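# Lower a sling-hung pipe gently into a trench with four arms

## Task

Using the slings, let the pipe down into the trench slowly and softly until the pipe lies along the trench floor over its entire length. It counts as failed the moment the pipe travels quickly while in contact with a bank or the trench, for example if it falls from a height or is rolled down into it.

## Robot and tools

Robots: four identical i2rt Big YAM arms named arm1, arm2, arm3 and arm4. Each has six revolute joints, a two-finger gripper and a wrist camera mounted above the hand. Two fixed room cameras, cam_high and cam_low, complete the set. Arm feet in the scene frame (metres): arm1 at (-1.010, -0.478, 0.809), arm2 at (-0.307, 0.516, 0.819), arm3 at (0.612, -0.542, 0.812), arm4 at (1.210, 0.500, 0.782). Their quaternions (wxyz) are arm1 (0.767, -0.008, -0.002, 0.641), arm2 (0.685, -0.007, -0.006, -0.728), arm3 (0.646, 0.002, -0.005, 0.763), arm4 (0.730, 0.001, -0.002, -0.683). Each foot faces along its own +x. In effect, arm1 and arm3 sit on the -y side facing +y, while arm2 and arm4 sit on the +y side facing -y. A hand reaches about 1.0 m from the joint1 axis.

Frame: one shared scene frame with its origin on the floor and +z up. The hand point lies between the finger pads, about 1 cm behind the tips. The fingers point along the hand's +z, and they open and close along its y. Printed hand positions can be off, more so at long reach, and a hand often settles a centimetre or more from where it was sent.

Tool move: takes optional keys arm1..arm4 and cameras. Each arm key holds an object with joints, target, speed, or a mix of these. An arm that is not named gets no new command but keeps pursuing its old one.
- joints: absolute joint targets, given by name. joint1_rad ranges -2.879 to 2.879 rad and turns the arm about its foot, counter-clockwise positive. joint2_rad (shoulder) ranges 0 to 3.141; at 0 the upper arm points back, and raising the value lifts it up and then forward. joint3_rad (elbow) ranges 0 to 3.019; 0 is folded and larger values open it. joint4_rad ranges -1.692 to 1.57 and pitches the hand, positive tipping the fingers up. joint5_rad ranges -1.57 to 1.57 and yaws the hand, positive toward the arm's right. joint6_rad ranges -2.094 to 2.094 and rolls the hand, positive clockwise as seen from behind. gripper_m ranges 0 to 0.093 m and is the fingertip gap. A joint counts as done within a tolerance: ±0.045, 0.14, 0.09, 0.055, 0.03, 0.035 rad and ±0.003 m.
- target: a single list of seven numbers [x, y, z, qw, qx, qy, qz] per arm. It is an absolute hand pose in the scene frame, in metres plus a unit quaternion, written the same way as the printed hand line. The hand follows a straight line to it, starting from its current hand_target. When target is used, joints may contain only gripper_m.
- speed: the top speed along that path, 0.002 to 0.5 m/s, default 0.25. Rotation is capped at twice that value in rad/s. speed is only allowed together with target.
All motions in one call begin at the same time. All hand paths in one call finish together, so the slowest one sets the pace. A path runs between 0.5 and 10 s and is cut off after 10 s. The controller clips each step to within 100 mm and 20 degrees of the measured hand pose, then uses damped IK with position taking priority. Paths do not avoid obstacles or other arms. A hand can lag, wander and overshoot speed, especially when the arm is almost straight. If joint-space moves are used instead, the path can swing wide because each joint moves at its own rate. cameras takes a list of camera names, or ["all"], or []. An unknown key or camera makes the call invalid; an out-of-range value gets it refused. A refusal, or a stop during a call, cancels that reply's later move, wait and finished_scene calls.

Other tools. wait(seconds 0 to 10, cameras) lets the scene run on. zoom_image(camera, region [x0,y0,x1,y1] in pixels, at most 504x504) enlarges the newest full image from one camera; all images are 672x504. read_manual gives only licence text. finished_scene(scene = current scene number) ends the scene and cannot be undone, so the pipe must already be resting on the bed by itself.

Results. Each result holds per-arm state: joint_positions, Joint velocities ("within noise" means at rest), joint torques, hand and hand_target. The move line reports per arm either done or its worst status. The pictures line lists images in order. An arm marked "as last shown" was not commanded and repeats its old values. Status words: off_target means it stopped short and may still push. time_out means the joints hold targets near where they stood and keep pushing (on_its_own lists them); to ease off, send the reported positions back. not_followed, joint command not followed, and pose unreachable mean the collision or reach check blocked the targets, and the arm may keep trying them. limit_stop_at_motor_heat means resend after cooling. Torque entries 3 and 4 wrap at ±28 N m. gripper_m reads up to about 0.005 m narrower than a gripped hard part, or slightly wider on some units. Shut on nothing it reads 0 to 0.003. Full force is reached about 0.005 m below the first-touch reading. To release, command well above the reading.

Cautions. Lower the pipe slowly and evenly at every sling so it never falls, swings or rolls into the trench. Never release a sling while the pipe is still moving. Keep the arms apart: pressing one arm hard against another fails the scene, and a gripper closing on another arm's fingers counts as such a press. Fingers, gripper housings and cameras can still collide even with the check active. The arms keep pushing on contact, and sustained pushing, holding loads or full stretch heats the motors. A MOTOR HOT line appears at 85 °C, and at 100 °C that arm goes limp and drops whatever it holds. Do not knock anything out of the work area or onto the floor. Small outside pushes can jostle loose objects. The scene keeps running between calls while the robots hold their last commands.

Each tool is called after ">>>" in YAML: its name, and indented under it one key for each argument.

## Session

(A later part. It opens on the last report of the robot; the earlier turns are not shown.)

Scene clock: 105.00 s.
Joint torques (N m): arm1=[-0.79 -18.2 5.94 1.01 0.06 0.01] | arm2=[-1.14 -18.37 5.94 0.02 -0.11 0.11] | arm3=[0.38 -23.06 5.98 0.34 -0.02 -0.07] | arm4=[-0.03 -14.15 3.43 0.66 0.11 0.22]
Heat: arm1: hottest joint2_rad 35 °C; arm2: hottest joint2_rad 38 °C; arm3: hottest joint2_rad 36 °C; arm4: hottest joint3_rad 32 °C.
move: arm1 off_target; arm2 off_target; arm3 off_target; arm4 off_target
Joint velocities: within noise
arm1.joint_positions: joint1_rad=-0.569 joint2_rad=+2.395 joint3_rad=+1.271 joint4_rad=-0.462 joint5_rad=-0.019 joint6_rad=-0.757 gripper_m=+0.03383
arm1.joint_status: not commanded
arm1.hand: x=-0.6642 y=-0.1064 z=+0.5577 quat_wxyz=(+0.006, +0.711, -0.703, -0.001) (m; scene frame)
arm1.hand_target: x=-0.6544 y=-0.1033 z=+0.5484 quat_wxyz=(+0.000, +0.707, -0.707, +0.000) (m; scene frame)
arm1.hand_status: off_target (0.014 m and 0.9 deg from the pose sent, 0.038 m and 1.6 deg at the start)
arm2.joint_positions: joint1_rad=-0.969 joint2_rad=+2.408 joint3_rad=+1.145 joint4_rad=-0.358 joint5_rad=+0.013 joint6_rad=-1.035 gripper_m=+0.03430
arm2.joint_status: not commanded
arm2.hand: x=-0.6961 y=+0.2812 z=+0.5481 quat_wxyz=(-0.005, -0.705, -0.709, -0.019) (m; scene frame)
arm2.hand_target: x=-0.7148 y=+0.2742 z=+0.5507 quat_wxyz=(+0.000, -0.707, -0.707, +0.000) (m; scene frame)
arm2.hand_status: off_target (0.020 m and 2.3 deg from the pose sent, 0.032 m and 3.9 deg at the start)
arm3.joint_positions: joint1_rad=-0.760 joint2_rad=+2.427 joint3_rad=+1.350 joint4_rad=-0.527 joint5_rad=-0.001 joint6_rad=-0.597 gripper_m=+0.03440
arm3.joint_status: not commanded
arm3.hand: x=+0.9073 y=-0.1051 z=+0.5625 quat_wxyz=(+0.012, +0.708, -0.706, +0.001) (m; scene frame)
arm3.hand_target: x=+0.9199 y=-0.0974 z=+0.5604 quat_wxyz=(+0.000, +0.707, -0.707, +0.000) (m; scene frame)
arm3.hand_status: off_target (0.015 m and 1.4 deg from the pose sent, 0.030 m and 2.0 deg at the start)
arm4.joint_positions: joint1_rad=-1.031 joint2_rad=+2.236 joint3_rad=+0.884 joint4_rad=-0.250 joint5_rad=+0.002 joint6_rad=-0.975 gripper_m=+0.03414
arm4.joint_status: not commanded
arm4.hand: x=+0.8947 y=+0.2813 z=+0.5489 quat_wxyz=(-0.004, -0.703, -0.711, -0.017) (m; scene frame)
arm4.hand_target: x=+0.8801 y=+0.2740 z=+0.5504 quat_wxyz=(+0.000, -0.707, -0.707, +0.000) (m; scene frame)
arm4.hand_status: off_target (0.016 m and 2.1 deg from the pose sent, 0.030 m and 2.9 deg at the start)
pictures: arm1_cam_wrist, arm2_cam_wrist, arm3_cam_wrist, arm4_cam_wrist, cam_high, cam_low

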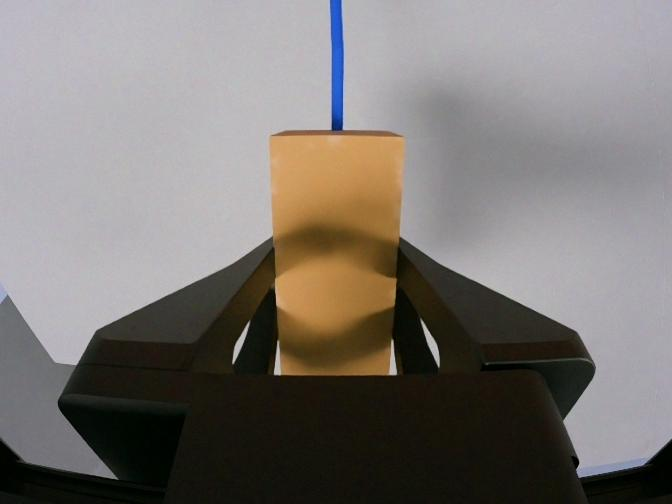

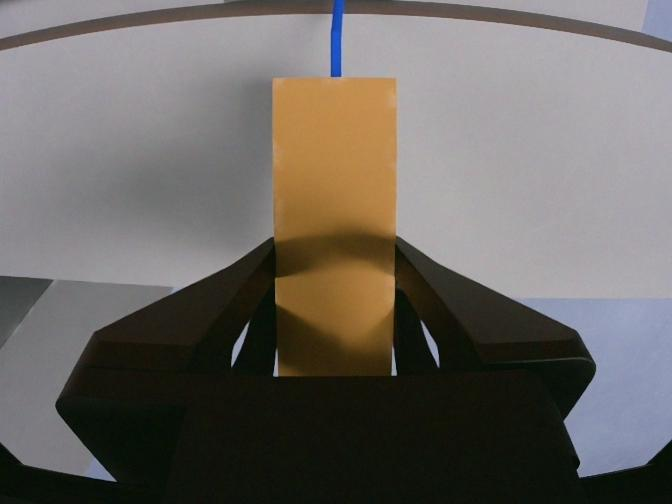

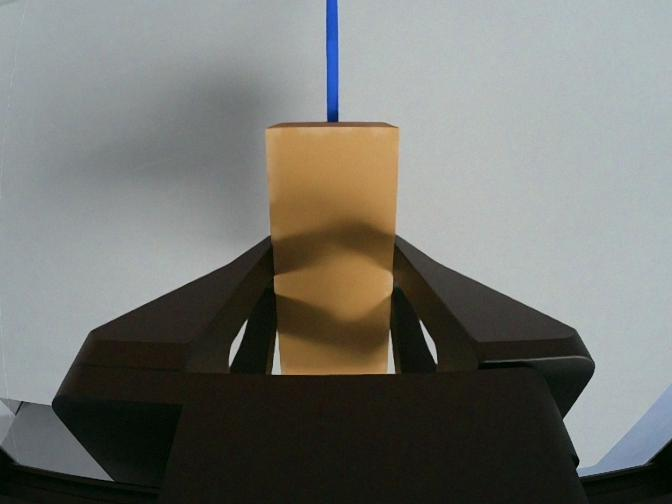

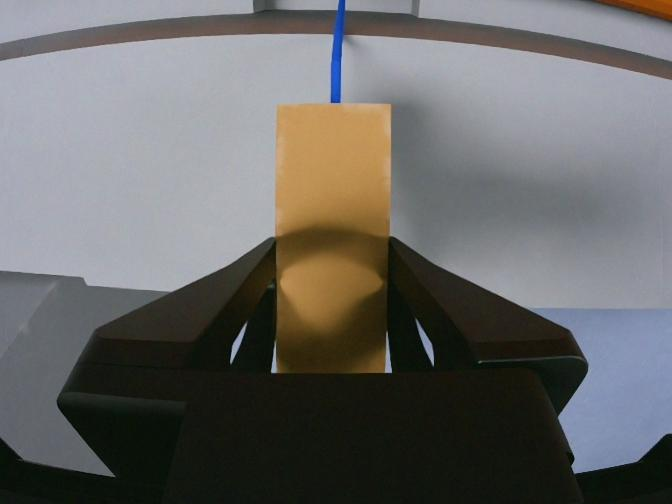

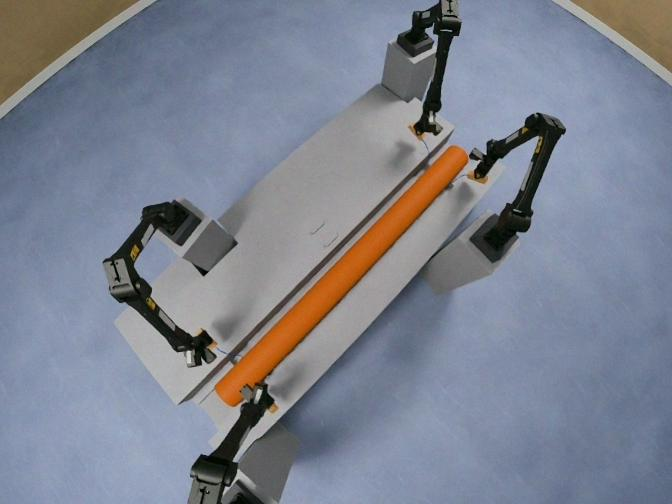

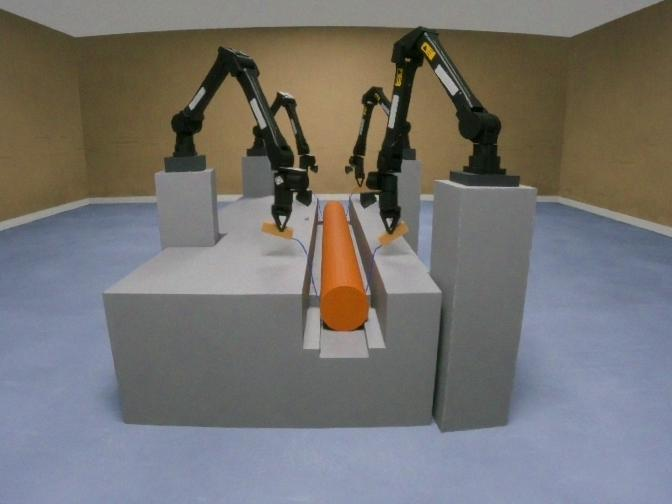

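>>> zoom_image:
  camera: "cam_low"
  region: [280, 160, 380, 240]

>>> zoom_image:
  camera: "cam_low"
  region: [250, 190, 420, 270]

Scaled by 5.040.

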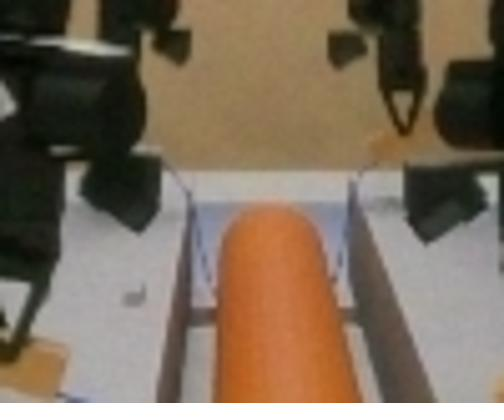

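Scaled by 2.965.

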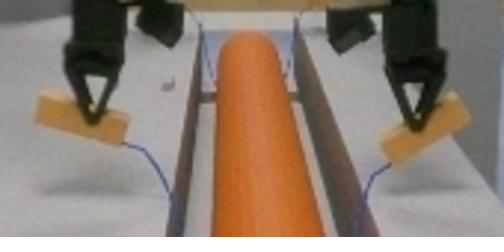

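>>> move:
  arm1: {"target": [-0.668, -0.165, 0.510, -0.1045, 0.6993, -0.6993, -0.1045], "speed": 0.1}
  arm2: {"target": [-0.698, 0.283, 0.515, 0.1228, 0.6964, 0.6964, -0.1228], "speed": 0.1}
  arm3: {"target": [0.904, -0.165, 0.512, -0.1045, 0.6993, -0.6993, -0.1045], "speed": 0.1}
  arm4: {"target": [0.889, 0.283, 0.520, 0.153, 0.6904, 0.6904, -0.153], "speed": 0.1}
  cameras: ["all"]

>>> zoom_image:
  camera: "cam_low"
  region: [250, 190, 420, 270]

>>> zoom_image:
  camera: "cam_low"
  region: [270, 160, 380, 240]

Scene clock: 115.33 s.
Joint torques (N m): arm1=[-0.79 -16.44 1.74 1.46 -0.37 -0.12] | arm2=[-1.44 -17.61 1.84 0.51 -0.54 0.06] | arm3=[0.56 -20.42 1.83 0.94 -0.51 -0.06] | arm4=[-0.26 -13.57 0.09 1.14 -0.39 0.01]
Heat: arm1: hottest joint2_rad 35 °C; arm2: hottest joint2_rad 38 °C; arm3: hottest joint2_rad 34 °C; arm4: hottest joint3_rad 32 °C.
move: arm1 off_target; arm2 done; arm3 done; arm4 done
Joint velocities: within noise
arm1.joint_positions: joint1_rad=-0.726 joint2_rad=+2.440 joint3_rad=+1.050 joint4_rad=+0.015 joint5_rad=-0.246 joint6_rad=-0.875 gripper_m=+0.03383
arm1.joint_status: not commanded
arm1.hand: x=-0.6624 y=-0.1574 z=+0.5219 quat_wxyz=(-0.111, +0.698, -0.700, -0.103) (m; scene frame)
arm1.hand_target: x=-0.6683 y=-0.1650 z=+0.5105 quat_wxyz=(-0.104, +0.699, -0.699, -0.105) (m; scene frame)
arm1.hand_status: off_target (0.015 m and 0.7 deg from the pose sent, 0.076 m and 17.4 deg at the start)
arm2.joint_positions: joint1_rad=-1.083 joint2_rad=+2.490 joint3_rad=+1.063 joint4_rad=-0.019 joint5_rad=-0.300 joint6_rad=-1.127 gripper_m=+0.03430
arm2.joint_status: not commanded
arm2.hand: x=-0.6951 y=+0.2796 z=+0.5157 quat_wxyz=(-0.124, -0.696, -0.697, +0.116) (m; scene frame)
arm2.hand_target: x=-0.6980 y=+0.2830 z=+0.5150 quat_wxyz=(-0.123, -0.696, -0.696, +0.123) (m; scene frame)
arm2.hand_status: done (0.005 m and 0.8 deg from the pose sent, 0.033 m and 21.2 deg at the start)
arm3.joint_positions: joint1_rad=-0.886 joint2_rad=+2.467 joint3_rad=+1.064 joint4_rad=+0.046 joint5_rad=-0.188 joint6_rad=-0.700 gripper_m=+0.03440
arm3.joint_status: not commanded
arm3.hand: x=+0.9028 y=-0.1616 z=+0.5166 quat_wxyz=(-0.103, +0.699, -0.700, -0.103) (m; scene frame)
arm3.hand_target: x=+0.9038 y=-0.1650 z=+0.5120 quat_wxyz=(-0.104, +0.699, -0.699, -0.105) (m; scene frame)
arm3.hand_status: done (0.006 m and 0.2 deg from the pose sent, 0.079 m and 18.0 deg at the start)
arm4.joint_positions: joint1_rad=-1.206 joint2_rad=+2.359 joint3_rad=+0.792 joint4_rad=+0.174 joint5_rad=-0.387 joint6_rad=-1.097 gripper_m=+0.03414
arm4.joint_status: not commanded
arm4.hand: x=+0.8915 y=+0.2814 z=+0.5190 quat_wxyz=(-0.155, -0.694, -0.688, +0.144) (m; scene frame)
arm4.hand_target: x=+0.8890 y=+0.2830 z=+0.5200 quat_wxyz=(-0.153, -0.690, -0.690, +0.153) (m; scene frame)
arm4.hand_status: done (0.003 m and 1.1 deg from the pose sent, 0.029 m and 26.0 deg at the start)
pictures: arm1_cam_wrist, arm2_cam_wrist, arm3_cam_wrist, arm4_cam_wrist, cam_high, cam_low

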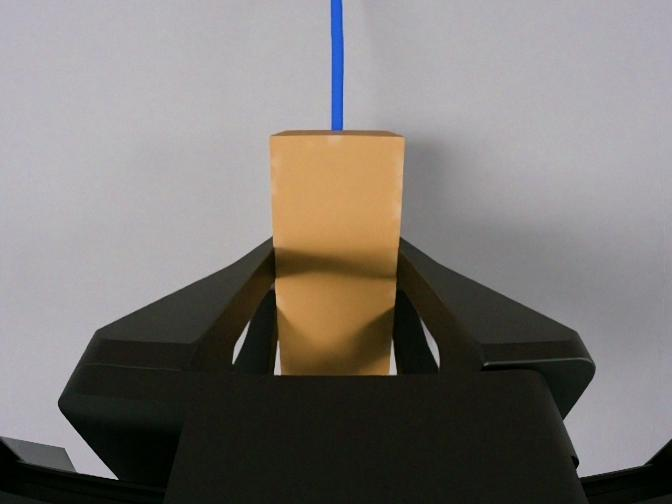

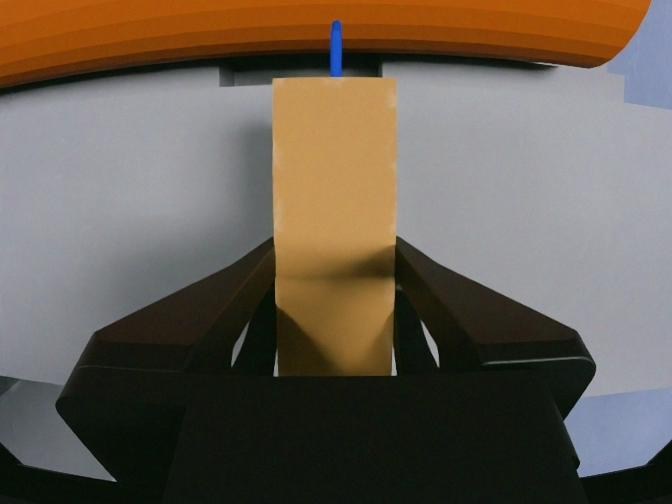

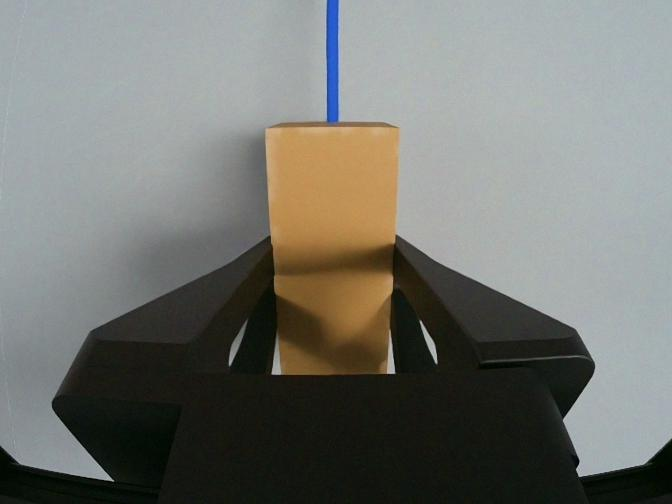

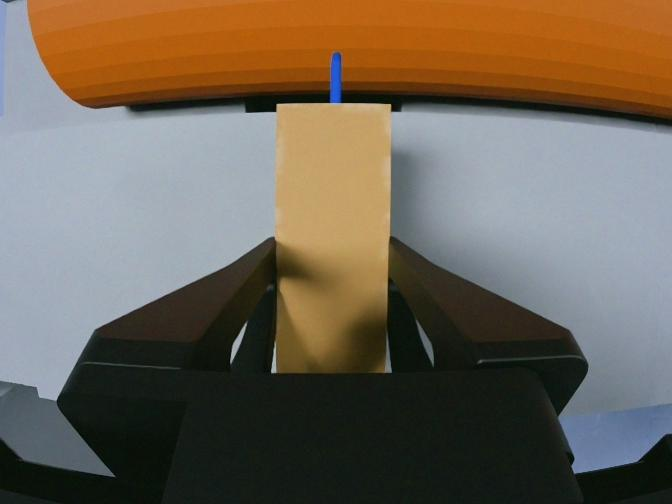

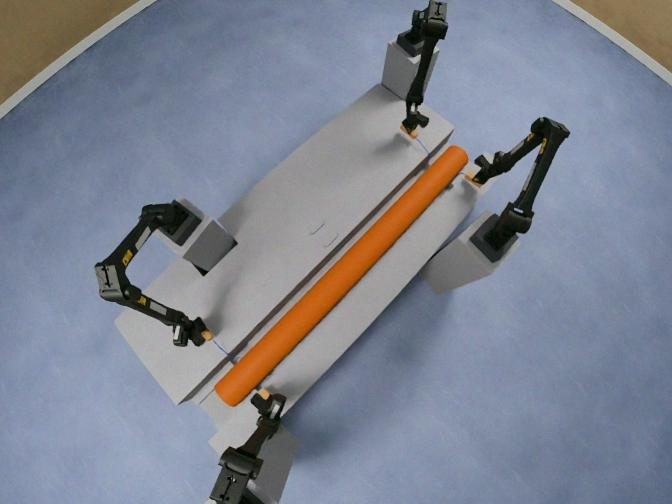

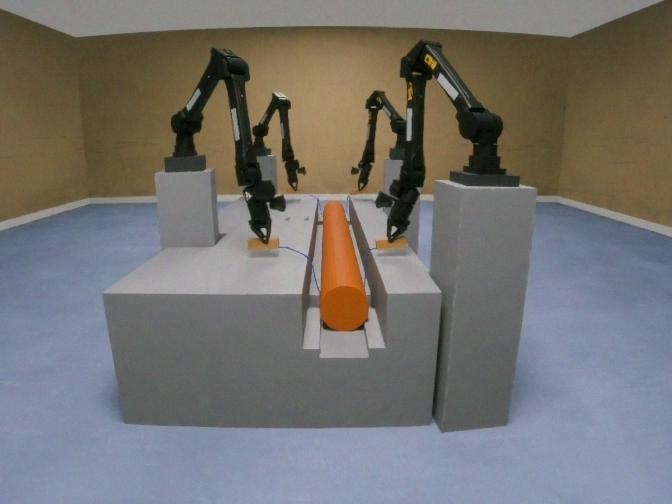

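Scaled by 2.965.

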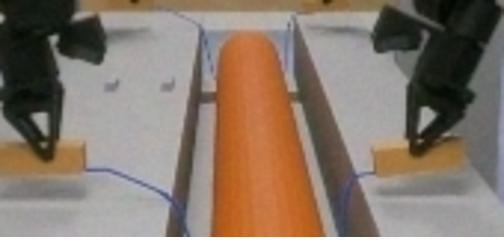

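Scaled by 4.582.

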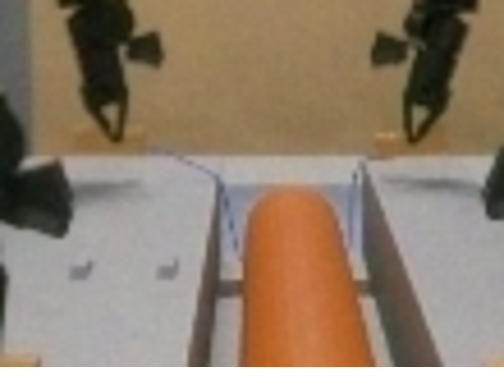

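>>> move:
  arm1: {"target": [-0.668, -0.165, 0.462, -0.1045, 0.6993, -0.6993, -0.1045], "speed": 0.05}
  arm2: {"target": [-0.698, 0.286, 0.473, 0.1228, 0.6964, 0.6964, -0.1228], "speed": 0.05}
  arm3: {"target": [0.904, -0.165, 0.467, -0.1045, 0.6993, -0.6993, -0.1045], "speed": 0.05}
  arm4: {"target": [0.889, 0.285, 0.473, 0.153, 0.6904, 0.6904, -0.153], "speed": 0.05}
  cameras: ["all"]

>>> zoom_image:
  camera: "cam_low"
  region: [250, 190, 420, 270]

Scene clock: 120.23 s.
Joint torques (N m): arm1=[-0.79 -15.68 2.58 1.52 -0.18 -0.03] | arm2=[-1.26 -14.68 4.67 0.84 0.32 0.21] | arm3=[0.56 -18.55 3.14 1.28 -0.43 -0.06] | arm4=[0.38 -10.58 2.37 1.31 0.31 0.1]
Heat: arm1: hottest joint2_rad 35 °C; arm2: hottest joint2_rad 37 °C; arm3: hottest joint2_rad 35 °C; arm4: hottest joint3_rad 31 °C.
move: arm1 off_target; arm2 off_target; arm3 off_target; arm4 off_target
Joint velocities: within noise
arm1.joint_positions: joint1_rad=-0.726 joint2_rad=+2.561 joint3_rad=+1.105 joint4_rad=+0.072 joint5_rad=-0.250 joint6_rad=-0.876 gripper_m=+0.03383
arm1.joint_status: not commanded
arm1.hand: x=-0.6673 y=-0.1614 z=+0.4760 quat_wxyz=(-0.106, +0.698, -0.700, -0.106) (m; scene frame)
arm1.hand_target: x=-0.6684 y=-0.1652 z=+0.4625 quat_wxyz=(-0.104, +0.699, -0.699, -0.104) (m; scene frame)
arm1.hand_status: off_target (0.014 m and 0.3 deg from the pose sent, 0.061 m and 0.7 deg at the start)
arm2.joint_positions: joint1_rad=-1.094 joint2_rad=+2.570 joint3_rad=+1.085 joint4_rad=+0.018 joint5_rad=-0.322 joint6_rad=-1.147 gripper_m=+0.03430
arm2.joint_status: not commanded
arm2.hand: x=-0.6834 y=+0.2856 z=+0.4858 quat_wxyz=(-0.136, -0.693, -0.699, +0.112) (m; scene frame)
arm2.hand_target: x=-0.6975 y=+0.2863 z=+0.4740 quat_wxyz=(-0.123, -0.696, -0.696, +0.123) (m; scene frame)
arm2.hand_status: off_target (0.019 m and 2.0 deg from the pose sent, 0.043 m and 0.8 deg at the start)
arm3.joint_positions: joint1_rad=-0.886 joint2_rad=+2.565 joint3_rad=+1.109 joint4_rad=+0.091 joint5_rad=-0.189 joint6_rad=-0.701 gripper_m=+0.03441
arm3.joint_status: not commanded
arm3.hand: x=+0.8991 y=-0.1655 z=+0.4793 quat_wxyz=(-0.099, +0.700, -0.700, -0.104) (m; scene frame)
arm3.hand_target: x=+0.9038 y=-0.1652 z=+0.4675 quat_wxyz=(-0.105, +0.699, -0.699, -0.104) (m; scene frame)
arm3.hand_status: off_target (0.013 m and 0.6 deg from the pose sent, 0.050 m and 0.2 deg at the start)
arm4.joint_positions: joint1_rad=-1.221 joint2_rad=+2.468 joint3_rad=+0.821 joint4_rad=+0.243 joint5_rad=-0.407 joint6_rad=-1.113 gripper_m=+0.03414
arm4.joint_status: not commanded
arm4.hand: x=+0.8999 y=+0.2879 z=+0.4854 quat_wxyz=(-0.164, -0.693, -0.687, +0.145) (m; scene frame)
arm4.hand_target: x=+0.8896 y=+0.2853 z=+0.4737 quat_wxyz=(-0.153, -0.690, -0.690, +0.153) (m; scene frame)
arm4.hand_status: off_target (0.017 m and 1.6 deg from the pose sent, 0.046 m and 1.1 deg at the start)
pictures: arm1_cam_wrist, arm2_cam_wrist, arm3_cam_wrist, arm4_cam_wrist, cam_high, cam_low

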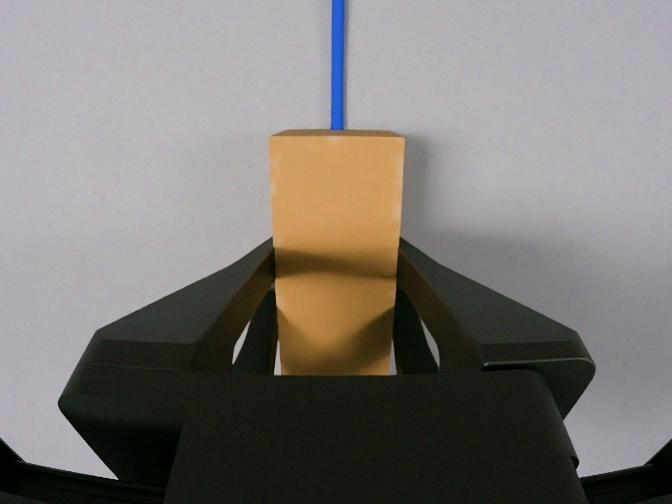

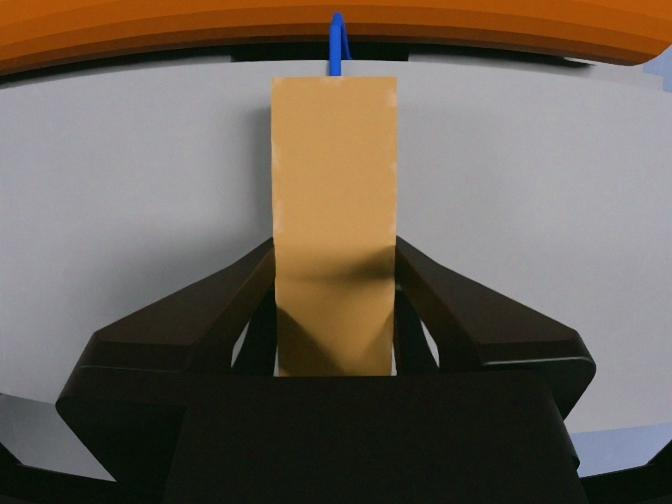

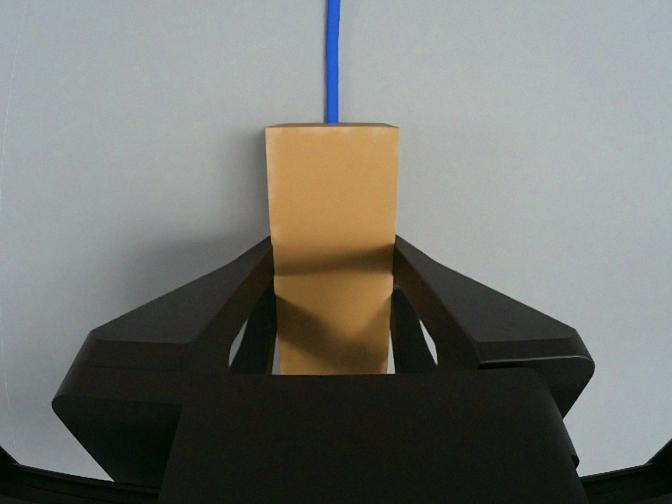

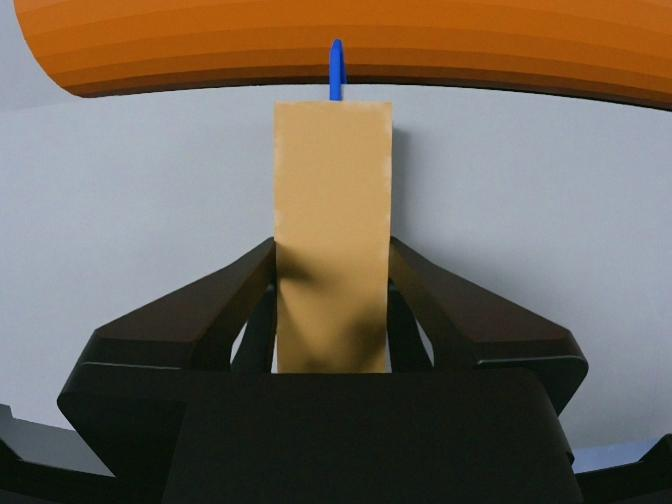

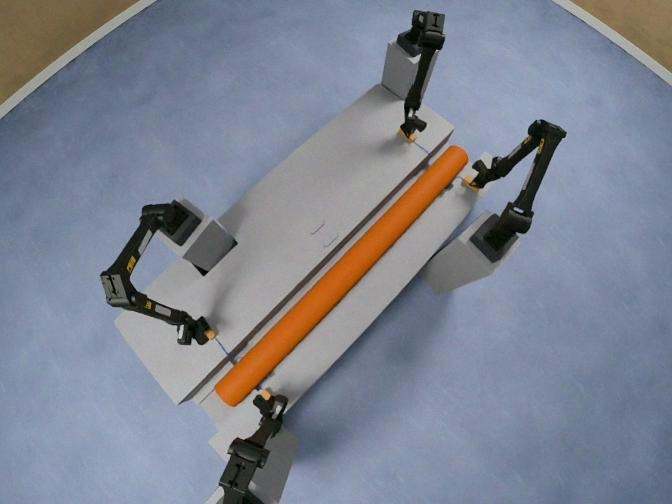

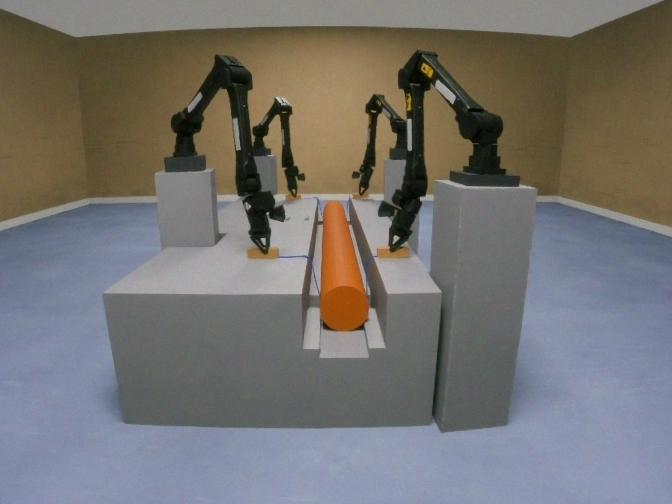

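Scaled by 2.965.

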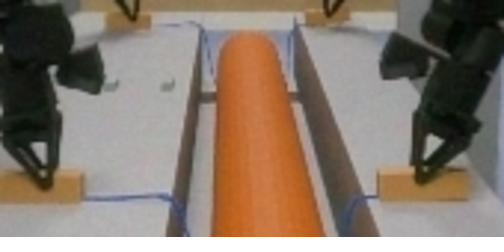

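>>> move:
  arm1: {"target": [-0.668, -0.165, 0.468, -0.1045, 0.6993, -0.6993, -0.1045], "speed": 0.05, "joints": {"gripper_m": 0.07}}
  arm2: {"target": [-0.695, 0.286, 0.482, 0.1228, 0.6964, 0.6964, -0.1228], "speed": 0.05, "joints": {"gripper_m": 0.07}}
  arm3: {"target": [0.904, -0.165, 0.474, -0.1045, 0.6993, -0.6993, -0.1045], "speed": 0.05, "joints": {"gripper_m": 0.07}}
  arm4: {"target": [0.893, 0.285, 0.484, 0.153, 0.6904, 0.6904, -0.153], "speed": 0.05, "joints": {"gripper_m": 0.07}}
  cameras: ["all"]

>>> move:
  arm1: {"target": [-0.668, -0.215, 0.62, -0.1045, 0.6993, -0.6993, -0.1045], "speed": 0.12, "joints": {"gripper_m": 0.09}}
  arm2: {"target": [-0.695, 0.337, 0.62, 0.1228, 0.6964, 0.6964, -0.1228], "speed": 0.12, "joints": {"gripper_m": 0.09}}
  arm3: {"target": [0.904, -0.215, 0.62, -0.1045, 0.6993, -0.6993, -0.1045], "speed": 0.12, "joints": {"gripper_m": 0.09}}
  arm4: {"target": [0.893, 0.348, 0.62, 0.153, 0.6904, 0.6904, -0.153], "speed": 0.12, "joints": {"gripper_m": 0.09}}
  cameras: ["all"]

>>> zoom_image:
  camera: "cam_low"
  region: [200, 130, 460, 370]

Scene clock: 127.07 s.
Joint torques (N m): arm1=[-0.73 -17.38 1.83 1.37 -0.21 -0.05] | arm2=[-0.97 -18.49 1.44 0.38 -0.32 0.2] | arm3=[0.38 -20.78 1.85 0.7 -0.43 -0.07] | arm4=[0.79 -15.56 -0.65 1.02 -0.14 0.16]
Heat: arm1: hottest joint2_rad 35 °C; arm2: hottest joint2_rad 36 °C; arm3: hottest joint2_rad 35 °C; arm4: hottest joint3_rad 31 °C.
move: arm1 done; arm2 done; arm3 done; arm4 off_target
Joint velocities: within noise
arm1.joint_positions: joint1_rad=-0.726 joint2_rad=+2.561 joint3_rad=+1.105 joint4_rad=+0.072 joint5_rad=-0.250 joint6_rad=-0.876 gripper_m=+0.06993
arm1.joint_status: all done
arm1.hand: x=-0.6673 y=-0.1614 z=+0.4760 quat_wxyz=(-0.106, +0.698, -0.700, -0.106) (m; scene frame)
arm1.hand_target: x=-0.6681 y=-0.1650 z=+0.4682 quat_wxyz=(-0.105, +0.699, -0.699, -0.104) (m; scene frame)
arm1.hand_status: done (0.009 m and 0.3 deg from the pose sent, 0.009 m and 0.3 deg at the start)
arm2.joint_positions: joint1_rad=-1.094 joint2_rad=+2.589 joint3_rad=+1.101 joint4_rad=+0.030 joint5_rad=-0.306 joint6_rad=-1.146 gripper_m=+0.06996
arm2.joint_status: all done
arm2.hand: x=-0.6878 y=+0.2864 z=+0.4784 quat_wxyz=(-0.127, -0.694, -0.700, +0.113) (m; scene frame)
arm2.hand_target: x=-0.6950 y=+0.2860 z=+0.4821 quat_wxyz=(-0.123, -0.696, -0.696, +0.123) (m; scene frame)
arm2.hand_status: done (0.008 m and 1.3 deg from the pose sent, 0.012 m and 2.1 deg at the start)
arm3.joint_positions: joint1_rad=-0.886 joint2_rad=+2.572 joint3_rad=+1.116 joint4_rad=+0.097 joint5_rad=-0.189 joint6_rad=-0.701 gripper_m=+0.06992
arm3.joint_status: all done
arm3.hand: x=+0.9007 y=-0.1637 z=+0.4771 quat_wxyz=(-0.102, +0.700, -0.700, -0.104) (m; scene frame)
arm3.hand_target: x=+0.9041 y=-0.1649 z=+0.4741 quat_wxyz=(-0.105, +0.699, -0.699, -0.104) (m; scene frame)
arm3.hand_status: done (0.005 m and 0.3 deg from the pose sent, 0.007 m and 0.6 deg at the start)
arm4.joint_positions: joint1_rad=-1.221 joint2_rad=+2.491 joint3_rad=+0.836 joint4_rad=+0.248 joint5_rad=-0.394 joint6_rad=-1.113 gripper_m=+0.06991
arm4.joint_status: all done
arm4.hand: x=+0.8991 y=+0.2898 z=+0.4766 quat_wxyz=(-0.158, -0.695, -0.687, +0.141) (m; scene frame)
arm4.hand_target: x=+0.8929 y=+0.2849 z=+0.4840 quat_wxyz=(-0.153, -0.690, -0.690, +0.153) (m; scene frame)
arm4.hand_status: off_target (0.011 m and 1.6 deg from the pose sent, 0.007 m and 1.6 deg at the start)
pictures: arm1_cam_wrist, arm2_cam_wrist, arm3_cam_wrist, arm4_cam_wrist, cam_high, cam_low

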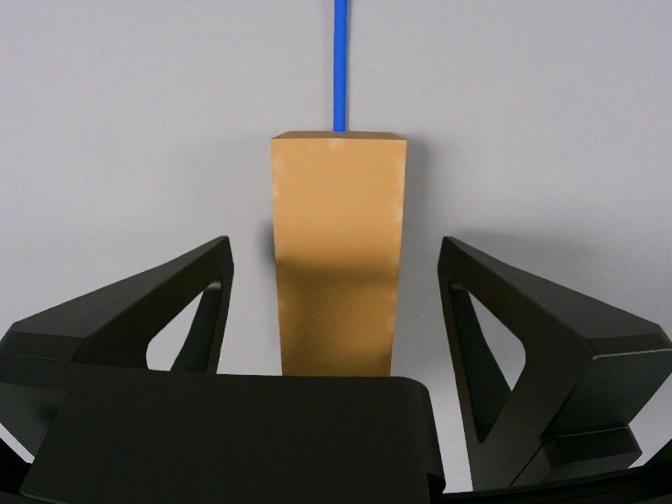

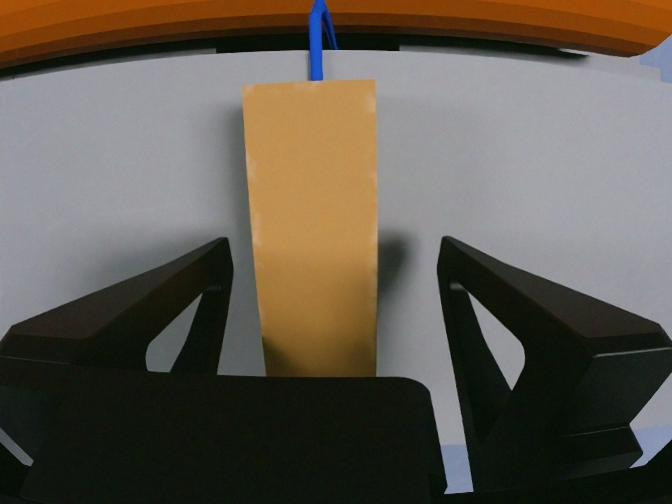

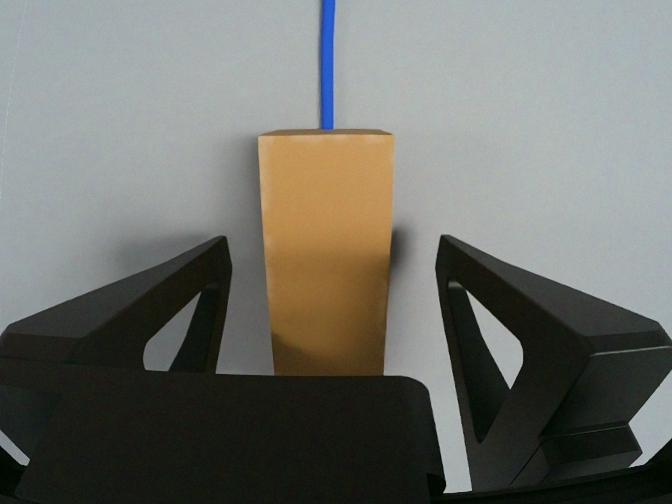

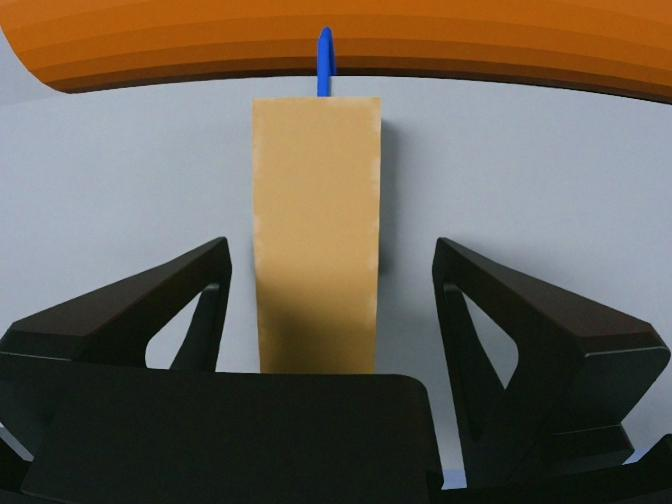

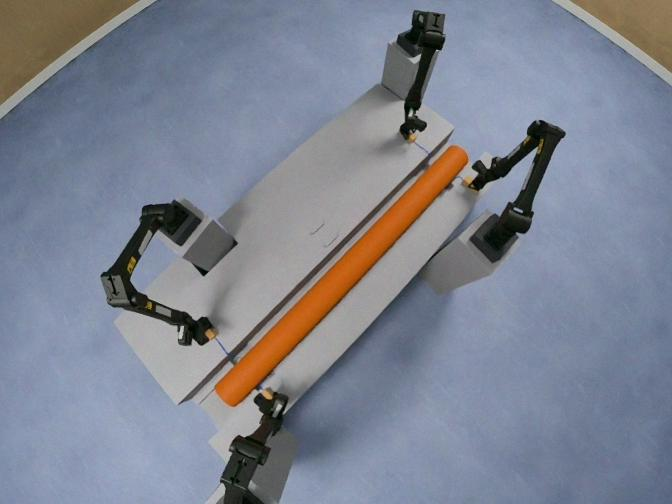

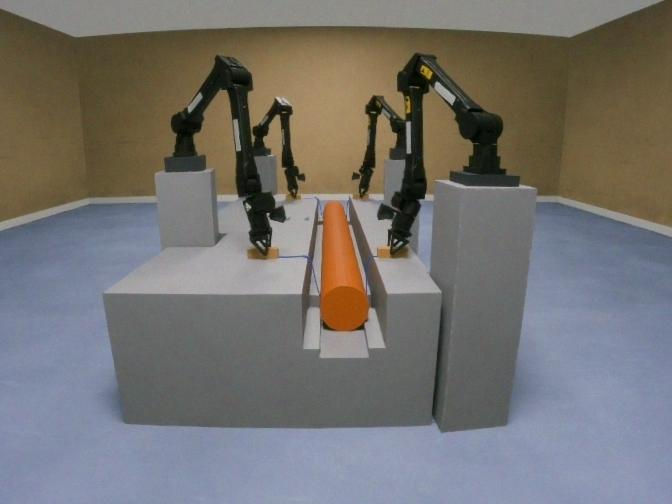

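Scene clock: 129.07 s.
Joint torques (N m): arm1=[-0.91 -16.79 2.55 0.49 -0.36 -0.12] | arm2=[-1.32 -16.62 3 -0.7 -0.49 0.05] | arm3=[0.62 -19.31 2.39 0.02 -0.5 -0.07] | arm4=[-0.15 -12.4 1.36 -0.06 -0.36 0.04]
Heat: arm1: hottest joint2_rad 35 °C; arm2: hottest joint2_rad 36 °C; arm3: hottest joint2_rad 35 °C; arm4: hottest joint3_rad 31 °C.
move: arm1 done; arm2 done; arm3 done; arm4 done
Joint velocities: within noise
arm1.joint_positions: joint1_rad=-0.828 joint2_rad=+2.146 joint3_rad=+0.862 joint4_rad=-0.120 joint5_rad=-0.263 joint6_rad=-0.980 gripper_m=+0.08990
arm1.joint_status: all done
arm1.hand: x=-0.6655 y=-0.2110 z=+0.6193 quat_wxyz=(-0.110, +0.698, -0.700, -0.103) (m; scene frame)
arm1.hand_target: x=-0.6680 y=-0.2150 z=+0.6199 quat_wxyz=(-0.105, +0.699, -0.699, -0.104) (m; scene frame)
arm1.hand_status: done (0.005 m and 0.6 deg from the pose sent, 0.154 m and 0.3 deg at the start)
arm2.joint_positions: joint1_rad=-1.199 joint2_rad=+2.192 joint3_rad=+0.893 joint4_rad=-0.161 joint5_rad=-0.315 joint6_rad=-1.247 gripper_m=+0.08992
arm2.joint_status: all done
arm2.hand: x=-0.6970 y=+0.3320 z=+0.6182 quat_wxyz=(-0.121, -0.695, -0.698, +0.126) (m; scene frame)
arm2.hand_target: x=-0.6949 y=+0.3369 z=+0.6199 quat_wxyz=(-0.123, -0.696, -0.696, +0.123) (m; scene frame)
arm2.hand_status: done (0.006 m and 0.5 deg from the pose sent, 0.151 m and 1.3 deg at the start)
arm3.joint_positions: joint1_rad=-0.968 joint2_rad=+2.160 joint3_rad=+0.851 joint4_rad=-0.062 joint5_rad=-0.205 joint6_rad=-0.781 gripper_m=+0.08989
arm3.joint_status: all done
arm3.hand: x=+0.9018 y=-0.2131 z=+0.6171 quat_wxyz=(-0.104, +0.699, -0.700, -0.104) (m; scene frame)
arm3.hand_target: x=+0.9039 y=-0.2151 z=+0.6199 quat_wxyz=(-0.104, +0.699, -0.699, -0.104) (m; scene frame)
arm3.hand_status: done (0.004 m and 0.1 deg from the pose sent, 0.152 m and 0.3 deg at the start)
arm4.joint_positions: joint1_rad=-1.384 joint2_rad=+2.025 joint3_rad=+0.638 joint4_rad=-0.061 joint5_rad=-0.415 joint6_rad=-1.287 gripper_m=+0.08988
arm4.joint_status: all done
arm4.hand: x=+0.8917 y=+0.3457 z=+0.6169 quat_wxyz=(-0.152, -0.693, -0.688, +0.153) (m; scene frame)
arm4.hand_target: x=+0.8930 y=+0.3480 z=+0.6199 quat_wxyz=(-0.153, -0.690, -0.690, +0.153) (m; scene frame)
arm4.hand_status: done (0.004 m and 0.4 deg from the pose sent, 0.155 m and 1.6 deg at the start)
pictures: arm1_cam_wrist, arm2_cam_wrist, arm3_cam_wrist, arm4_cam_wrist, cam_high, cam_low

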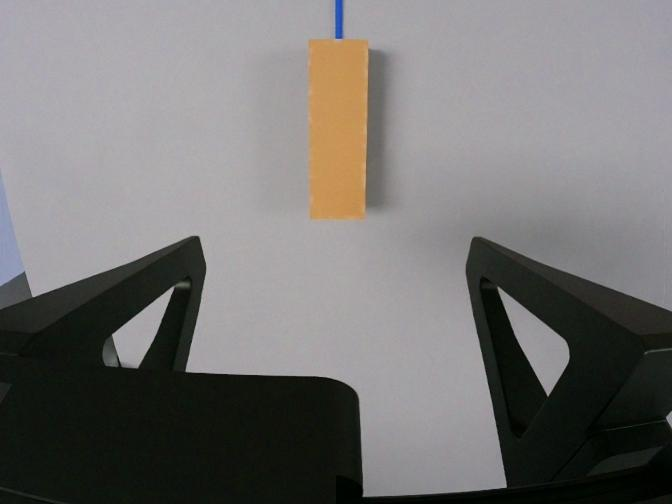

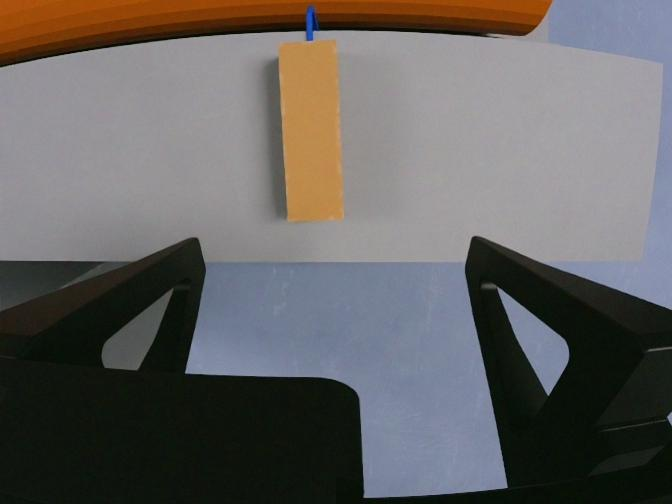

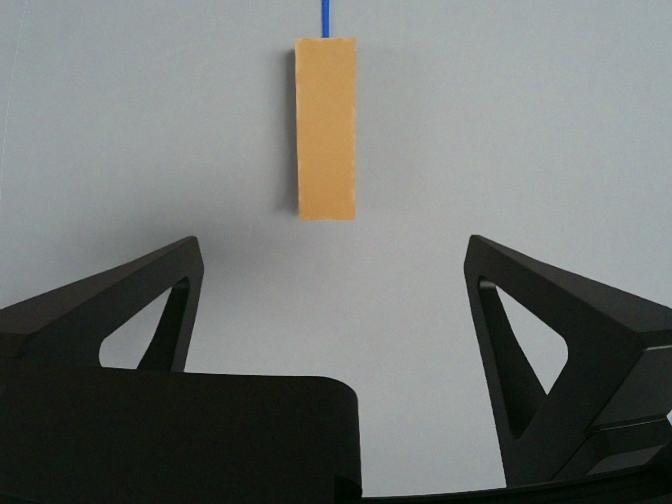

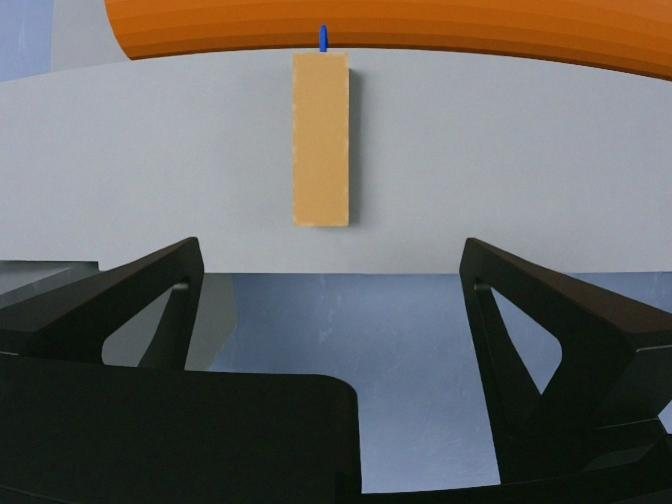

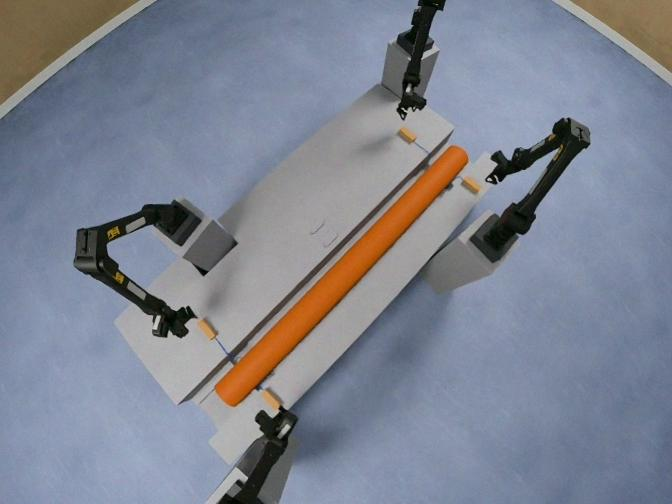

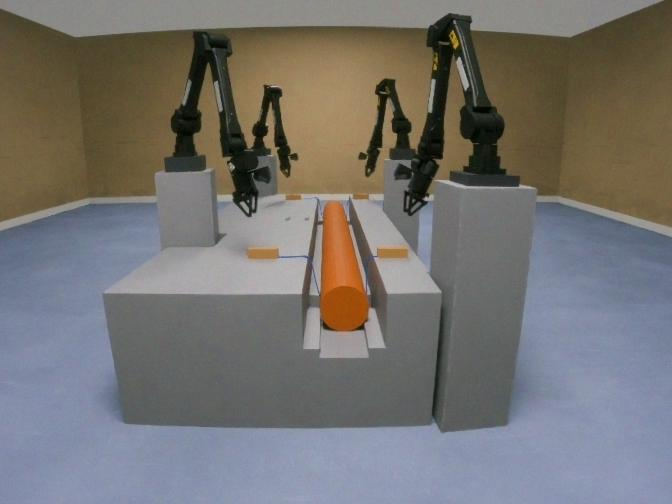

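Scaled by 1.938.

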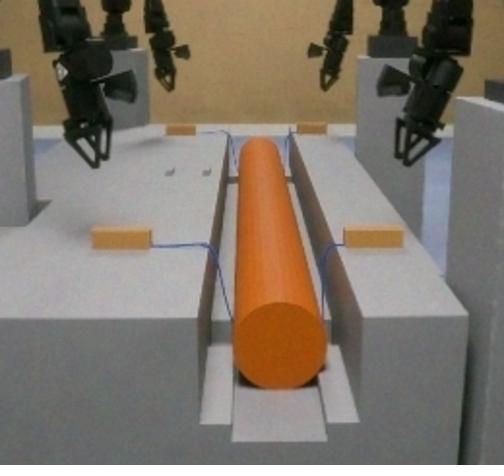

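>>> finished_scene:
  scene: 3

The scene is finished: the task was done.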